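# Tighten the shoelace knot down onto the shoe

## Task

Draw the loose knot in the shoe's lace downward until it sits snug against the shoe, and make sure the shoe is still upright on the table at the end; a toppled shoe means failure.

## Robot and tools

Robot: two arms, left_arm and right_arm, each a six-joint arm ending in a parallel two-finger gripper with a wrist camera. A gripper's fingers point along its own +z axis and close along its own y axis. The reported end_effector_position is the spot between the finger pads, roughly 1 cm short of the tips.

Frames: the scene frame has its origin at table-top height, halfway between the two nominal arm bases, with +z up, +x reaching out over the table and +y toward left_arm (arm names do not match image left/right). Actual bases: left_arm at (+0.023, +0.281, 0) m, right_arm at (+0.024, -0.346, 0) m, each turned slightly about z. Reported positions, quaternions (wxyz) and Hand targets are in the scene frame. Offsets you send are along each arm's own Hand target axes, not the scene axes.

Command rows: every row is 14 numbers, each in [-1, 1], always for both arms: dx, dy, dz, rx, ry, rz, opening for left_arm, then the same seven for right_arm. The first six of each arm are an offset (not a pose) measured from that arm's Hand target as it stood when the action or move began; 1.0 equals 0.6 m of travel or 180 degrees of turn, and rx, ry, rz form a single rotation vector. Every row in a list counts from that same starting Hand target, not from the row before, so sending the same offset in a new call moves the gripper further again. Opening is absolute, not an offset: +1 is fully open (0.094 m), -1 fully shut. All zeros for an arm's six pose numbers re-requests its current Hand target; the opening number is always a command, so repeat the present value to leave a gripper unchanged.

execute_actions(actions, cameras): actions is a list of up to 15 rows, one per 1/30 s control step; if shorter, the last row is held to fill 15 steps. Each action lasts 0.5 s. An empty actions list returns images and the full state. cameras picks views by name: cam_high, cam_low, cam_left_wrist, cam_right_wrist, or ["all"]; [] gives none.

move(target, speed, blend, opening_speed, grip_force, blocking, cameras): drives each gripper in a straight line toward the offset in target (one 14-number row, or a list of up to 15 rows all counted from the same starting Hand targets). speed is m/s per path, 0.002 to 2.9, default 0.25, turning capped at twice that in rad/s. blend (m) rounds corners between listed targets; 0 stops at each. opening_speed sets how fast openings change on the -1..+1 scale per second (0.2 or more); use it to close gently. grip_force is a per-pad force cap in newtons, 10 to 50, one value or one per arm; it persists. blocking=false returns after about 0.5 s while the move continues. A move caps at 10 s and does not avoid obstacles or the other arm. The result adds a move: line such as done, off_target, moving, held or fault, plus limits like paced (pose clipped) or held (steps withheld).

wait(seconds, 0 to 10) lets the scene run holding current commands. stop brakes a running move. zoom_image(camera, region=[x0,y0,x1,y1]) enlarges part of the newest image of one camera (images are 672x504; region at most 504 per side). read_manual only returns licence texts. finished_scene(scene) ends the scene for good; call it only once the knot is tight and the shoe stands, and call nothing after it in the same reply when ending scene 1.

Results: each gripper's position and quaternion, Hand target (the last commanded pose after clipping, which the next offset counts from), grip_measured (measured opening on the command scale; reads a little wide when empty and narrower than a squeezed part), joint positions, joint torques (include arm weight, noisy), joint velocities (may say within noise), motor temperatures and Tool commands. A gripper often stops a few cm short of its Hand target because of friction and weight; that is not proof of contact. Sending the gap as a fresh offset closes it. The controller limits each step's orientation change to 40 degrees from the measured one.

Cameras: cam_high and cam_low are fixed; the wrist cameras ride the hands and may lag during motion. Calibrations are provided but may be off by a few mm and a degree or two.

Caution: avoid fast moves into the shoe or table, and never let the grippers, fingers or wrist cameras meet or squeeze each other; arm-to-arm contact can end the scene. Do not knock the shoe over or off the table, drop or fling the lace, or press hard into fixed things. Pulling on the lace should be gentle and controlled, with the shoe kept upright, perhaps steadied by the other gripper. Motors heat when holding loads, reaching far or pushing against something; MOTOR HOT appears near 75 °C and a fault near 90 °C folds the arm, so back off from sustained pushes. Passing close to an arm's own base can flip its shoulder posture; route around it.

Each tool is called by a JSON object that holds its "api" and its "payload".

## Session

{"api": "execute_actions", "payload": {"actions": []}}

Scene clock: 0.00 s.
left_arm: end_effector_position=(+0.3066, +0.1836, +0.3109) grip_measured=+1.000 end_effector_quat_wxyz=(+0.543, -0.245, +0.802, +0.048) | right_arm: end_effector_position=(+0.2868, -0.2679, +0.2471) grip_measured=+1.000 end_effector_quat_wxyz=(+0.327, +0.252, +0.908, +0.066)
Joint positions: left_arm=[-0.928 1.213 1.282 -1.058 -1.063 -1.134 0.094] | right_arm=[0.547 1.093 1.229 -1.115 0.359 0.95 0.094]
Joint velocities: within noise
Joint torques (N m): no reading
Motor temperatures (°C): left_arm=[30 32 39 40 30 28 29] | right_arm=[30 37 36 36 28 30 31]
Heat: left arm: 40 °C; right arm: 37 °C.
Hand target: left_arm +0.3066, +0.1869, +0.3202; +0.554, -0.255, +0.791, +0.045 | right_arm +0.2886, -0.2700, +0.2537; +0.339, +0.252, +0.904, +0.066
Tool commands: left_gripper/opening=+1.0 right_gripper/opening=+1.0
camera_calibration:
cam_left_wrist: T_world_to_cam=[[0.447443, -0.879015, 0.164704, -0.0233168], [-0.614607, -0.436026, -0.657374, 0.512245], [0.649657, 0.192909, -0.735345, 0.0809218], [0, 0, 0, 1]] pos_world=[0.272691, 0.187246, 0.400082]
cam_right_wrist: T_world_to_cam=[[-0.406255, -0.865238, -0.293804, -0.0416948], [-0.865933, 0.467208, -0.178542, 0.455025], [0.291748, 0.181881, -0.939043, 0.284465], [0, 0, 0, 1]] pos_world=[0.29409, -0.300406, 0.336116]

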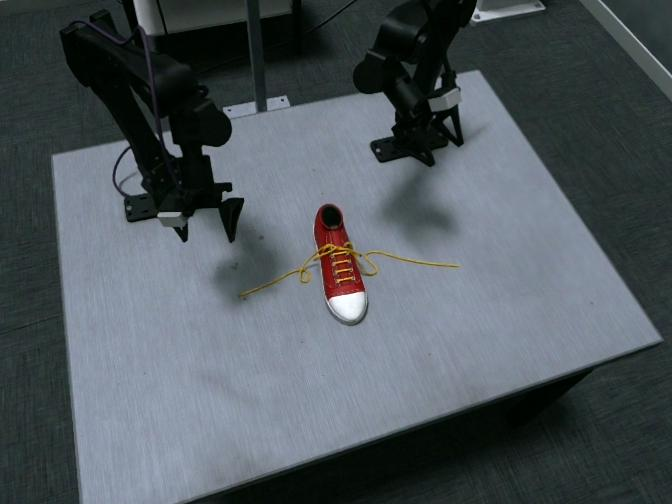

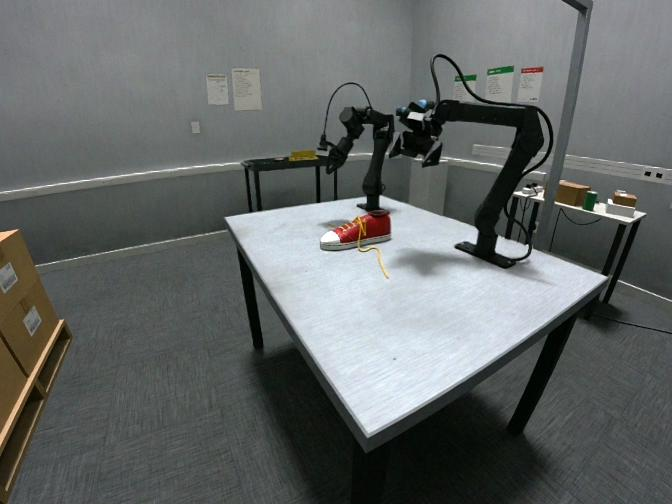

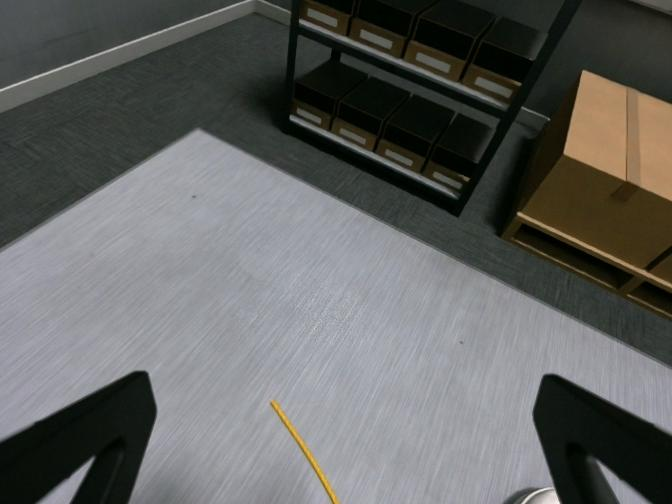

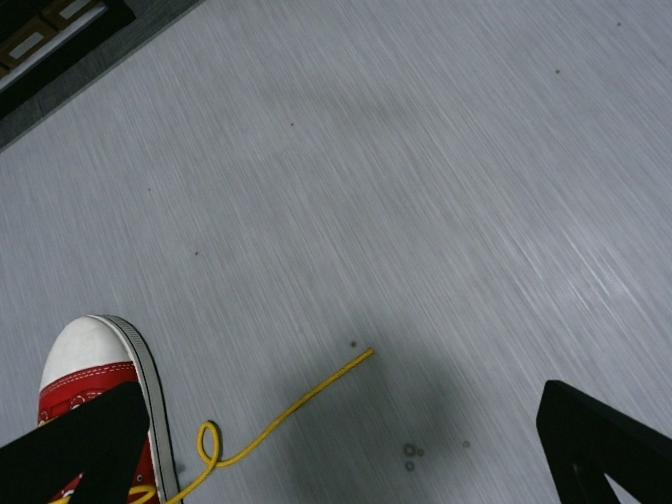

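{"api": "move", "payload": {"target": [0.198,0.041,0.253,-0.251,0.296,-0.265,1,0.137,0.055,0.145,0.194,0.131,0.312,1], "speed": 0.4, "cameras": ["all"]}}

Scene clock: 30.40 s.
left_arm: end_effector_position=(+0.3900, +0.2202, +0.1442) grip_measured=+1.000 end_effector_quat_wxyz=(+0.004, +0.700, -0.715, -0.003) | right_arm: end_effector_position=(+0.3026, -0.2046, +0.1446) grip_measured=+1.000 end_effector_quat_wxyz=(+0.000, +0.697, +0.717, +0.001)
Joint positions: left_arm=[-0.205 1.978 1.872 -1.474 0.003 -1.715 0.094] | right_arm=[0.495 1.722 1.543 -1.389 0 2.01 0.094]
Joint torques (N m): left_arm=[-0.16 -8.8 10.18 0.49 0.05 -0.15] | right_arm=[-0.62 -5.46 9.84 0.03 -0.08 0.16]
Motor temperatures (°C): left_arm=[30 32 45 40 30 28 29] | right_arm=[29 37 40 36 28 29 30]
Heat: left arm: 45 °C; right arm: 40 °C.
Hand target: left_arm +0.3946, +0.2198, +0.1502; +0.000, +0.707, -0.707, +0.001 | right_arm +0.3057, -0.2049, +0.1494; +0.001, +0.707, +0.708, +0.000
Off the commanded pose: left_arm 0.008 m, 1 deg | right_arm 0.006 m, 1 deg.
move: done
camera_calibration:
cam_left_wrist: T_world_to_cam=[[0.998843, -0.0440034, -0.0193896, -0.373394], [-0.0323927, -0.913746, 0.404993, 0.194846], [-0.0355382, -0.403897, -0.914114, 0.321649], [0, 0, 0, 1]] pos_world=[0.390705, 0.291522, 0.207872]
cam_right_wrist: T_world_to_cam=[[-0.999472, -0.0285463, -0.015542, 0.299811], [-0.032451, 0.903423, 0.42752, 0.170301], [0.00183687, 0.427798, -0.903872, 0.30502], [0, 0, 0, 1]] pos_world=[0.304619, -0.275782, 0.207552]

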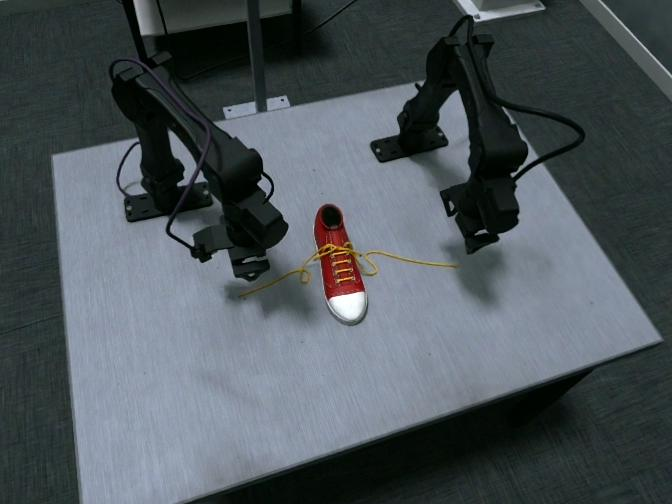

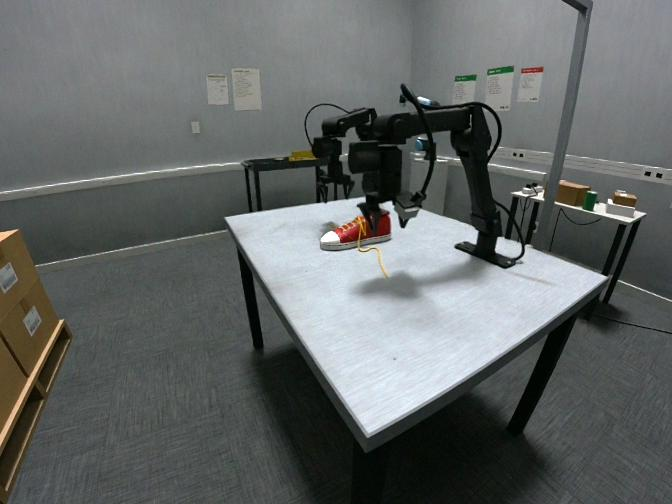

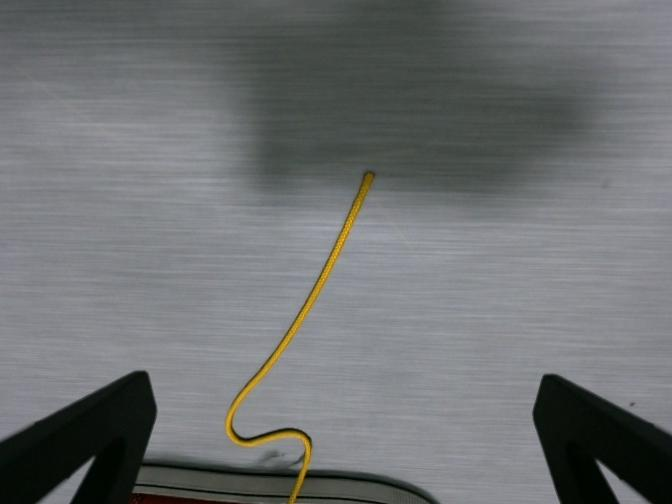

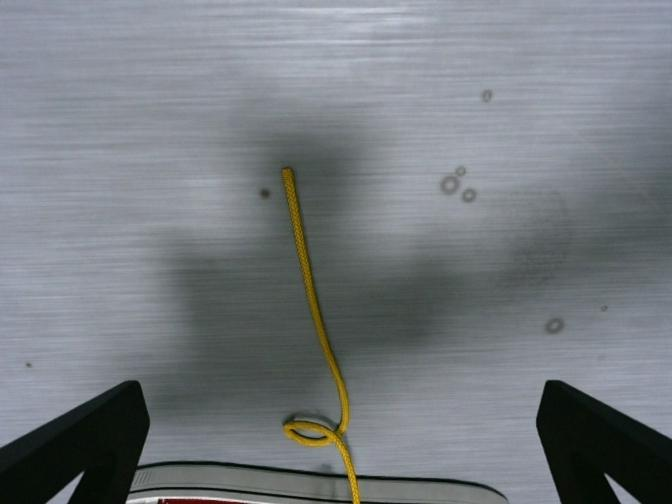

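{"api": "move", "payload": {"target": [0.013,-0.002,0.2,0,0,0,0.1,0.02,0.035,0.2,0,0,0,0.1], "cameras": ["cam_left_wrist","cam_right_wrist","cam_low"]}}

Scene clock: 39.10 s.
left_arm: end_effector_position=(+0.3956, +0.2146, +0.0347) grip_measured=+0.102 end_effector_quat_wxyz=(+0.002, +0.703, -0.711, +0.000) | right_arm: end_effector_position=(+0.3278, -0.1913, +0.0426) grip_measured=+0.101 end_effector_quat_wxyz=(+0.001, +0.699, +0.715, +0.009)
Joint positions: left_arm=[-0.217 2.029 1.507 -1.051 0.004 -1.736 0.052] | right_arm=[0.495 1.865 1.31 -0.998 -0.004 2.015 0.052]
Joint torques (N m): left_arm=[-0.83 -9.59 5.44 0.87 0.03 -0.15] | right_arm=[-0.06 -5.68 4.33 0.49 -0.05 0.14]
Heat: left arm: 45 °C; right arm: 41 °C.
Hand target: left_arm +0.3961, +0.2118, +0.0303; +0.000, +0.707, -0.708, +0.001 | right_arm +0.3269, -0.1930, +0.0295; +0.001, +0.707, +0.708, +0.000
Off the commanded pose: left_arm 0.005 m, 1 deg | right_arm 0.013 m, 2 deg.
move: off_target (right_arm)
camera_calibration:
cam_left_wrist: T_world_to_cam=[[0.999347, -0.0340179, -0.0121498, -0.384035], [-0.0261283, -0.912989, 0.407147, 0.231485], [-0.0249429, -0.406563, -0.913282, 0.215797], [0, 0, 0, 1]] pos_world=[0.395215, 0.286014, 0.0981691]
cam_right_wrist: T_world_to_cam=[[-0.999339, -0.0238211, -0.0274601, 0.32523], [-0.0334105, 0.899543, 0.435552, 0.20183], [0.0143262, 0.436181, -0.899745, 0.204432], [0, 0, 0, 1]] pos_world=[0.328829, -0.262977, 0.104959]
Images, in order (width x height): cam_low 672x504, cam_left_wrist 672x504, cam_right_wrist 672x504.

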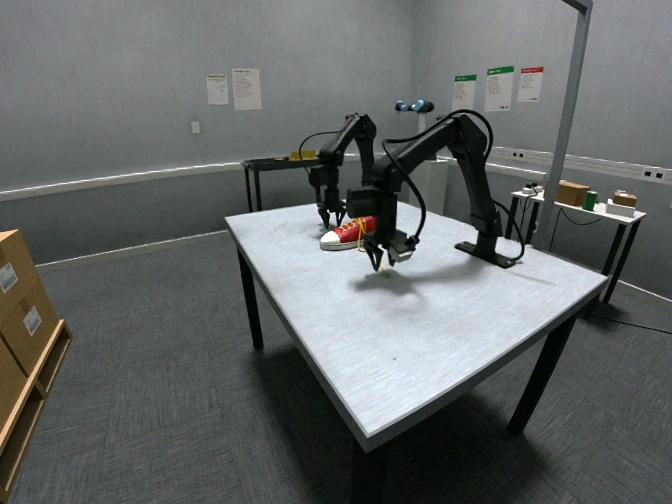

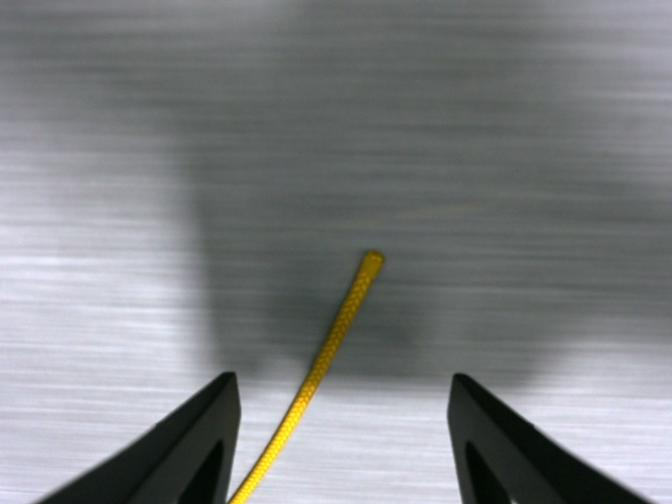

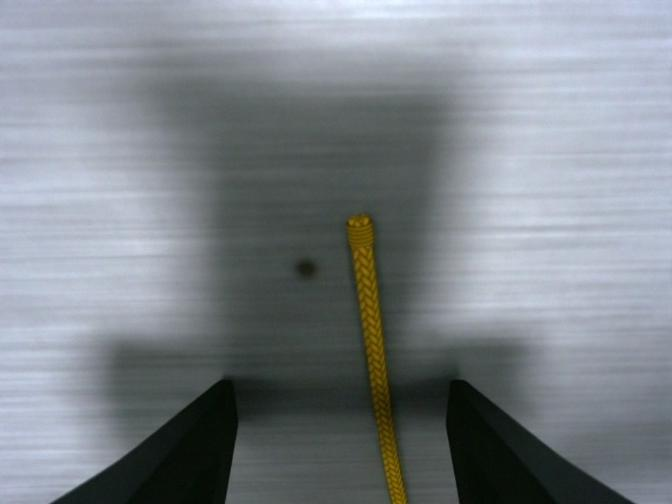

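{"api": "move", "payload": {"target": [[0,0.013,0.03,0,0,0,0.1,0,-0.008,0.034,0,0,0,0.1],[0,0.013,0.03,0,0,0,-1,0,-0.008,0.036,0,0,0,-1]], "speed": 0.08, "opening_speed": 1.5, "cameras": ["cam_left_wrist","cam_right_wrist"]}}

Scene clock: 46.60 s.
left_arm: end_effector_position=(+0.3943, +0.2134, +0.0178) grip_measured=-0.964 end_effector_quat_wxyz=(-0.003, +0.703, -0.711, +0.008) | right_arm: end_effector_position=(+0.3284, -0.1903, +0.0404) grip_measured=-0.945 end_effector_quat_wxyz=(+0.005, +0.701, +0.713, +0.023)
Joint positions: left_arm=[-0.221 2.029 1.436 -0.962 0.004 -1.741 0.002] | right_arm=[0.496 1.844 1.273 -0.952 -0.005 2.021 0.003]
Joint torques (N m): left_arm=[-0.83 -9.89 4.3 0.78 0.02 -0.13] | right_arm=[0.34 -3.37 1.16 0.92 -0.04 0.12]
Heat: left arm: 44 °C; right arm: 39 °C.
Hand target: left_arm +0.3882, +0.2117, +0.0123; +0.000, +0.707, -0.708, +0.001 | right_arm +0.3221, -0.1931, +0.0079; +0.001, +0.707, +0.708, +0.000
Off the commanded pose: left_arm 0.008 m, 1 deg | right_arm 0.033 m, 3 deg.
move: off_target (right_arm); target 2's new opening was sent with right_arm's hand 0.033 m and 3 deg from that target
camera_calibration:
cam_left_wrist: T_world_to_cam=[[0.999431, -0.0332449, 0.00568752, -0.383497], [-0.0326566, -0.911663, 0.409639, 0.239494], [-0.0084333, -0.409591, -0.91223, 0.193905], [0, 0, 0, 1]] pos_world=[0.392735, 0.28501, 0.0809613]
cam_right_wrist: T_world_to_cam=[[-0.998416, -0.017873, -0.053354, 0.327762], [-0.0399284, 0.893148, 0.447987, 0.202354], [0.0396461, 0.449408, -0.892447, 0.196024], [0, 0, 0, 1]] pos_world=[0.327551, -0.262968, 0.101776]
Images, in order (width x height): cam_left_wrist 672x504, cam_right_wrist 672x504.

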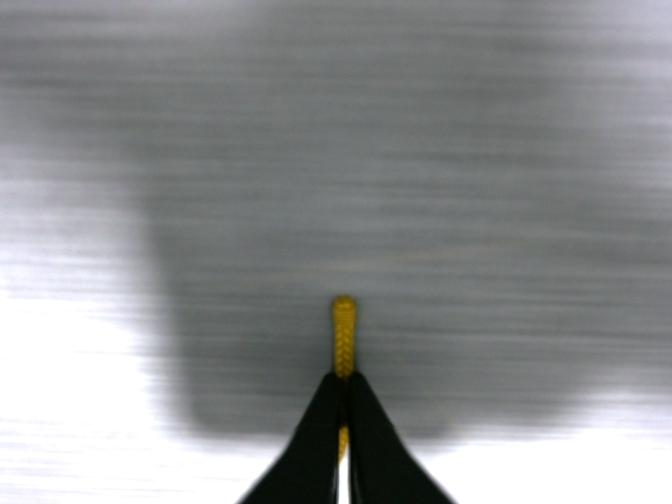

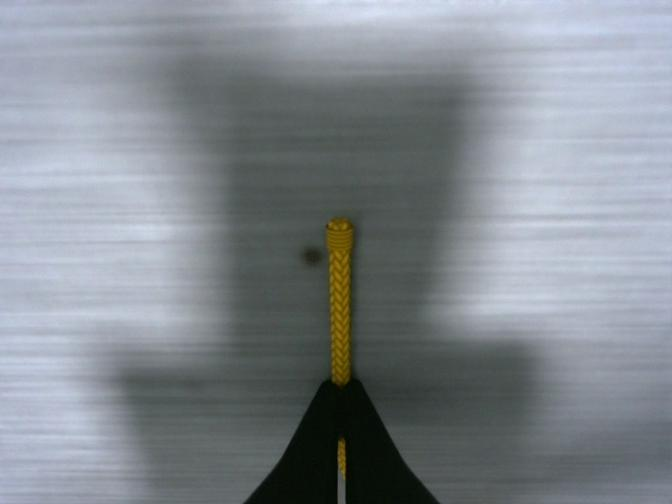

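{"api": "move", "payload": {"target": [[-0.033,0,-0.06,0,0,0,-1,-0.033,0,-0.07,0,0,0,-1],[-0.133,0,-0.075,0,0,0,-1,-0.133,0,-0.08,0,0,0,-1]], "speed": 0.12, "blend": [0.02,0], "cameras": ["cam_high","cam_left_wrist","cam_right_wrist"]}}

Scene clock: 53.80 s.
left_arm: end_effector_position=(+0.3755, +0.2908, +0.0333) grip_measured=-0.964 end_effector_quat_wxyz=(+0.026, +0.707, -0.706, -0.021) | right_arm: end_effector_position=(+0.3306, -0.2684, +0.0502) grip_measured=-0.945 end_effector_quat_wxyz=(-0.004, +0.708, +0.706, +0.007)
Joint positions: left_arm=[-0.012 1.996 1.451 -1.092 0.006 -1.545 0.002] | right_arm=[0.265 1.776 1.229 -1.017 -0.014 1.811 0.003]
Joint torques (N m): left_arm=[-0.13 -13.38 9.76 0.41 0.02 0.1] | right_arm=[-0.05 -9.51 4.48 0 0.04 -0.08]
Motor temperatures (°C): left_arm=[30 37 43 38 30 28 29] | right_arm=[29 38 38 35 28 29 30]
Heat: left arm: 43 °C; right arm: 38 °C.
Hand target: left_arm +0.3882, +0.2917, +0.0571; +0.000, +0.707, -0.707, +0.001 | right_arm +0.3221, -0.2729, +0.0559; +0.001, +0.707, +0.708, +0.000
Off the commanded pose: left_arm 0.027 m, 4 deg | right_arm 0.011 m, 1 deg.
move: off_target (left_arm, right_arm)
camera_calibration:
cam_left_wrist: T_world_to_cam=[[0.996874, -0.0210186, -0.0761631, -0.362004], [0.0121578, -0.911679, 0.410724, 0.286203], [-0.0780691, -0.410366, -0.908573, 0.265829], [0, 0, 0, 1]] pos_world=[0.378146, 0.362403, 0.0964032]
cam_right_wrist: T_world_to_cam=[[-0.999865, 0.00216386, -0.0162994, 0.332942], [-0.00522969, 0.897972, 0.440021, 0.258084], [0.0155885, 0.440047, -0.89784, 0.245465], [0, 0, 0, 1]] pos_world=[0.33042, -0.340489, 0.112253]
Images, in order (width x height): cam_high 672x504, cam_left_wrist 672x504, cam_right_wrist 672x504.

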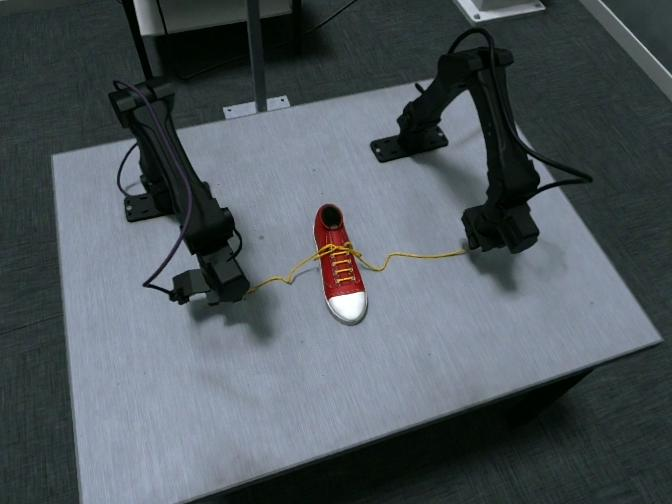

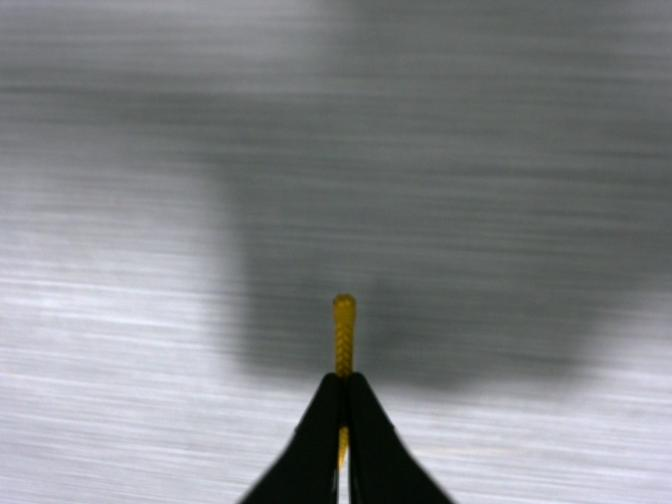

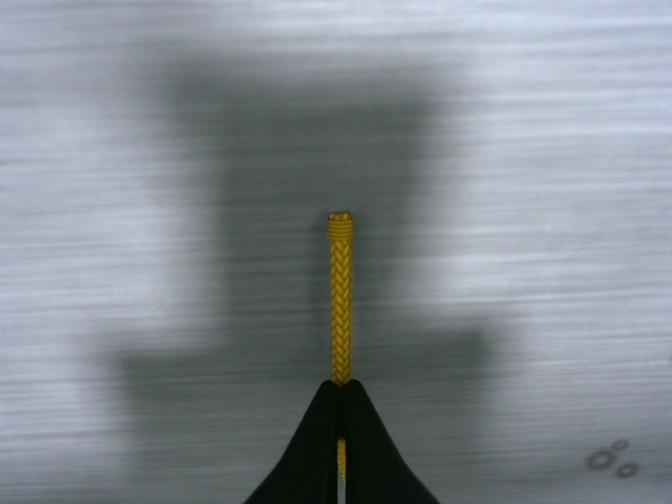

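{"api": "move", "payload": {"target": [-0.1,0,-0.02,0,0,0,-1,-0.1,0,-0.02,0,0,0,-1], "speed": 0.1, "cameras": ["cam_high"]}}

{"api": "zoom_image", "payload": {"camera": "cam_high", "region": [230, 180, 480, 340]}}

Scene clock: 60.00 s.
left_arm: end_effector_position=(+0.3784, +0.3482, +0.0509) grip_measured=-0.964 end_effector_quat_wxyz=(+0.022, +0.706, -0.707, -0.012) | right_arm: end_effector_position=(+0.3289, -0.3294, +0.0612) grip_measured=-0.945 end_effector_quat_wxyz=(-0.005, +0.707, +0.707, +0.004)
Joint positions: left_arm=[0.147 1.996 1.524 -1.149 0.006 -1.382 0.002] | right_arm=[0.071 1.732 1.221 -1.061 -0.013 1.613 0.003]
Joint torques (N m): left_arm=[0.27 -11.95 9.91 0.45 0.01 0.08] | right_arm=[-0.27 -9.14 5.08 0.02 0.07 -0.06]
Heat: left arm: 44 °C; right arm: 38 °C.
Hand target: left_arm +0.3883, +0.3517, +0.0690; +0.000, +0.707, -0.707, +0.001 | right_arm +0.3222, -0.3328, +0.0679; +0.001, +0.707, +0.708, +0.000
Off the commanded pose: left_arm 0.021 m, 3 deg | right_arm 0.010 m, 1 deg.
move: off_target (left_arm)
Images, in order (width x height): cam_high 672x504.

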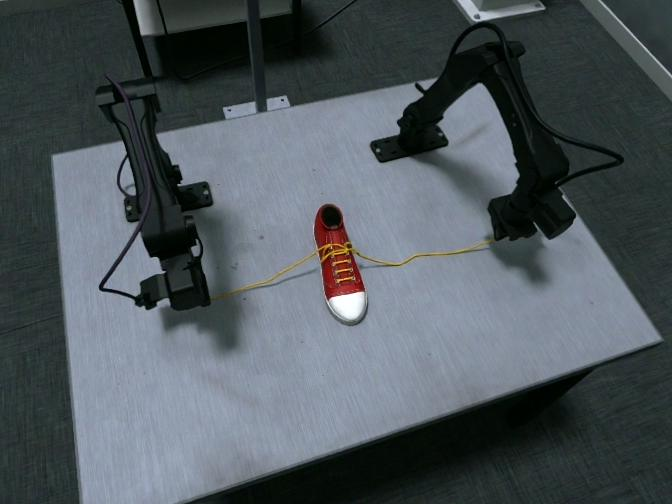

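Scaled by 2.016 from the camera's 672x504 image, which has a finer 960x720 frame.

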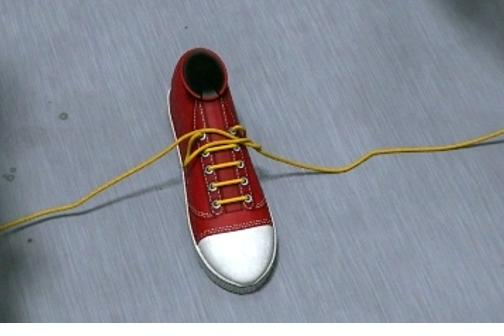

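{"api": "move", "payload": {"target": [-0.09,0,0.01,0,0,0,-1,-0.05,0,0.01,0,0,0,-1], "speed": 0.08, "cameras": ["cam_high"]}}

{"api": "zoom_image", "payload": {"camera": "cam_high", "region": [230, 180, 480, 340]}}

Scene clock: 67.13 s.
left_arm: end_effector_position=(+0.3812, +0.4014, +0.0583) grip_measured=-0.964 end_effector_quat_wxyz=(+0.007, +0.709, -0.705, +0.000) | right_arm: end_effector_position=(+0.3258, -0.3596, +0.0587) grip_measured=-0.945 end_effector_quat_wxyz=(-0.009, +0.707, +0.708, +0.001)
Joint positions: left_arm=[0.285 2.015 1.583 -1.15 0.006 -1.252 0.002] | right_arm=[-0.028 1.732 1.211 -1.061 -0.013 1.513 0.003]
Joint torques (N m): left_arm=[0.24 -8.77 10.24 0.52 0.01 0.08] | right_arm=[-0.39 -8.5 4.6 0.25 0.05 -0.07]
Heat: left arm: 45 °C; right arm: 38 °C.
Hand target: left_arm +0.3883, +0.4057, +0.0629; +0.000, +0.707, -0.707, +0.001 | right_arm +0.3222, -0.3628, +0.0620; +0.001, +0.707, +0.708, +0.000
Off the commanded pose: left_arm 0.010 m, 1 deg | right_arm 0.006 m, 1 deg.
move: done
Images, in order (width x height): cam_high 672x504.

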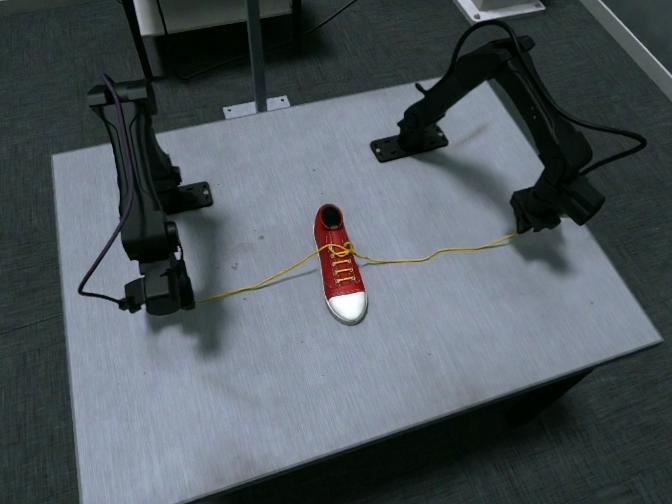

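Scaled by 2.016 from the camera's 672x504 image, which has a finer 960x720 frame.

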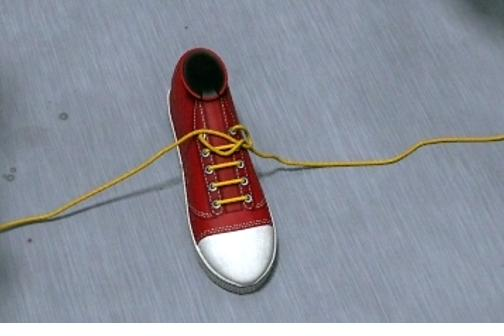

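{"api": "move", "payload": {"target": [-0.08,0,0,0,0,0,-1,-0.08,0,0,0,0,0,-1], "speed": 0.08, "cameras": ["cam_high"]}}

{"api": "zoom_image", "payload": {"camera": "cam_high", "region": [230, 180, 480, 340]}}

Scene clock: 70.63 s.
left_arm: end_effector_position=(+0.3819, +0.4489, +0.0590) grip_measured=-0.964 end_effector_quat_wxyz=(+0.007, +0.710, -0.704, +0.001) | right_arm: end_effector_position=(+0.3198, -0.4073, +0.0587) grip_measured=-0.945 end_effector_quat_wxyz=(-0.008, +0.707, +0.707, +0.002)
Joint positions: left_arm=[0.399 2.085 1.691 -1.187 0.007 -1.141 0.002] | right_arm=[-0.188 1.732 1.211 -1.061 -0.013 1.355 0.003]
Joint torques (N m): left_arm=[0.17 -9.24 10.32 0.53 0.01 0.08] | right_arm=[-0.2 -6.39 7.16 0.15 0.04 -0.11]
Heat: left arm: 45 °C; right arm: 39 °C.
Hand target: left_arm +0.3884, +0.4537, +0.0627; +0.000, +0.707, -0.707, +0.001 | right_arm +0.3223, -0.4108, +0.0620; +0.001, +0.707, +0.708, +0.000
Off the commanded pose: left_arm 0.009 m, 1 deg | right_arm 0.005 m, 1 deg.
move: done
Images, in order (width x height): cam_high 672x504.

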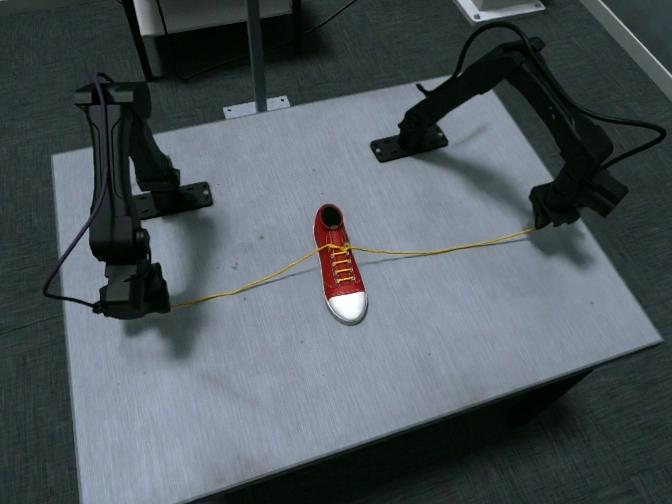

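Scaled by 2.016 from the camera's 672x504 image, which has a finer 960x720 frame.

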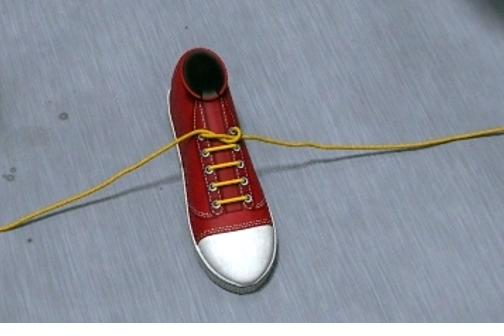

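Nearly down; pull 4 cm more, slower.

{"api": "move", "payload": {"target": [-0.065,0,0.01,0,0,0,-1,-0.065,0,0.01,0,0,0,-1], "speed": 0.05, "cameras": ["cam_high"]}}

{"api": "zoom_image", "payload": {"camera": "cam_high", "region": [230, 180, 480, 340]}}

Scene clock: 74.50 s.
left_arm: end_effector_position=(+0.3810, +0.4758, +0.0526) grip_measured=-0.964 end_effector_quat_wxyz=(+0.021, +0.704, -0.710, +0.007) | right_arm: end_effector_position=(+0.3095, -0.4396, +0.0518) grip_measured=-0.945 end_effector_quat_wxyz=(-0.020, +0.705, +0.709, -0.001)
Joint positions: left_arm=[0.467 2.163 1.785 -1.23 0.024 -1.055 0.002] | right_arm=[-0.302 1.757 1.211 -1.061 -0.016 1.235 0.003]
Joint torques (N m): left_arm=[1.61 -9.85 10.69 0.71 -0.14 0.09] | right_arm=[-0.81 -5.33 9.85 0.3 0.1 -0.11]
Heat: left arm: 45 °C; right arm: 39 °C.
Hand target: left_arm +0.3884, +0.4927, +0.0568; +0.000, +0.707, -0.707, +0.001 | right_arm +0.3223, -0.4499, +0.0561; +0.001, +0.707, +0.708, +0.000
Off the commanded pose: left_arm 0.019 m, 3 deg | right_arm 0.017 m, 2 deg.
move: off_target (left_arm, right_arm)
Images, in order (width x height): cam_high 672x504.

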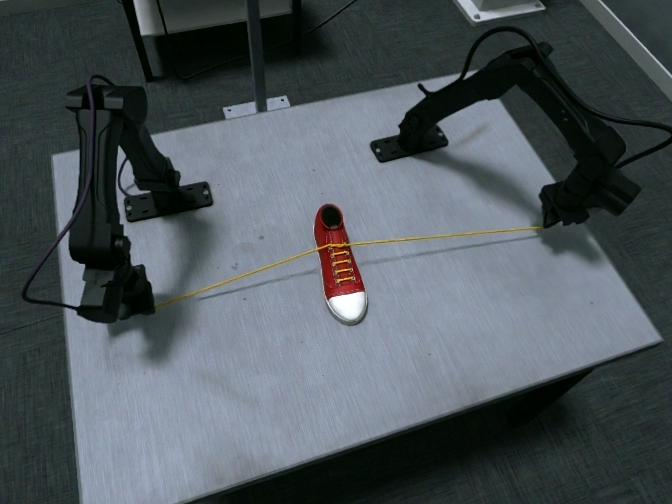

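Scaled by 2.016 from the camera's 672x504 image, which has a finer 960x720 frame.

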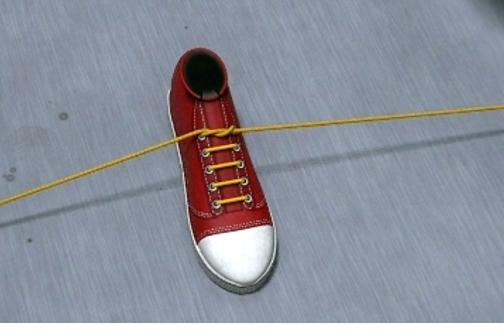

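{"api": "move", "payload": {"target": [[-0.03,0,0.01,0,0,0,-1,-0.03,0,0.01,0,0,0,-1],[0.045,0,0.045,0,0,0,-1,0.045,0,0.025,0,0,0,-1],[0.045,0,0.045,0,0,0,-0.2,0.045,0,0.025,0,0,0,-0.2],[0.045,0,-0.1,0,0,0,-0.2,0.045,0,-0.1,0,0,0,-0.2]], "speed": [0.04,0.08,0.1,0.15], "opening_speed": 1.5, "cameras": ["cam_high"]}}

{"api": "zoom_image", "payload": {"camera": "cam_high", "region": [230, 180, 480, 340]}}

Scene clock: 82.90 s.
left_arm: end_effector_position=(+0.3836, +0.4597, +0.0954) grip_measured=-0.202 end_effector_quat_wxyz=(+0.032, +0.702, -0.711, +0.006) | right_arm: end_effector_position=(+0.3181, -0.4205, +0.1013) grip_measured=-0.202 end_effector_quat_wxyz=(-0.019, +0.702, +0.712, -0.003)
Joint positions: left_arm=[0.431 2.151 1.934 -1.411 0.03 -1.086 0.037] | right_arm=[-0.232 1.729 1.379 -1.257 -0.014 1.295 0.038]
Joint torques (N m): left_arm=[-0.46 -13.91 9.91 0.45 -0.19 -0.13] | right_arm=[0.43 -8.43 9.21 0.01 0.04 0.17]
Heat: left arm: 45 °C; right arm: 40 °C.
Hand target: left_arm +0.3884, +0.4657, +0.1168; +0.000, +0.707, -0.708, +0.001 | right_arm +0.3223, -0.4227, +0.1161; +0.001, +0.707, +0.708, +0.000
Off the commanded pose: left_arm 0.023 m, 4 deg | right_arm 0.016 m, 2 deg.
move: off_target (left_arm, right_arm); target 3's new opening was sent with left_arm's hand 0.013 m and 4 deg from that target
Images, in order (width x height): cam_high 672x504.

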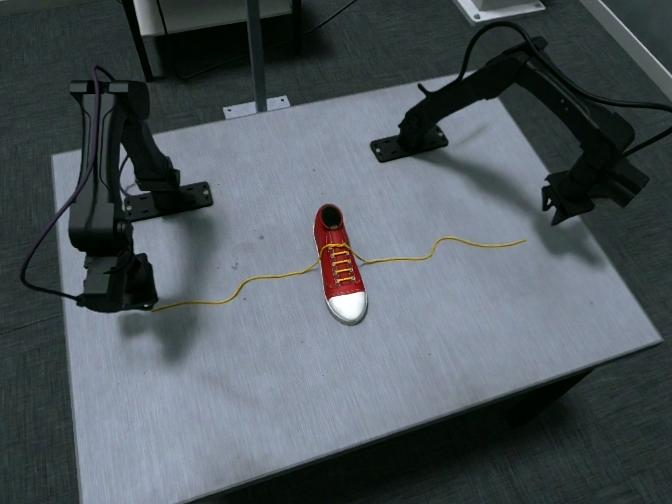

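Scaled by 2.016 from the camera's 672x504 image, which has a finer 960x720 frame.

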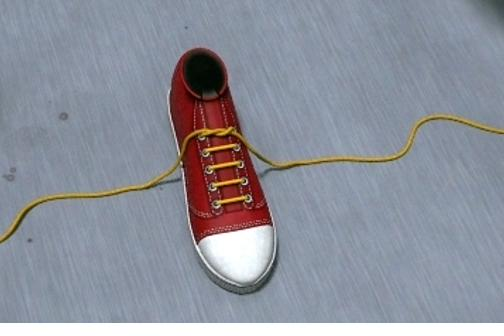

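Tight and free.

{"api": "finished_scene", "payload": {"scene": 2}}

The scene is finished: the task was done.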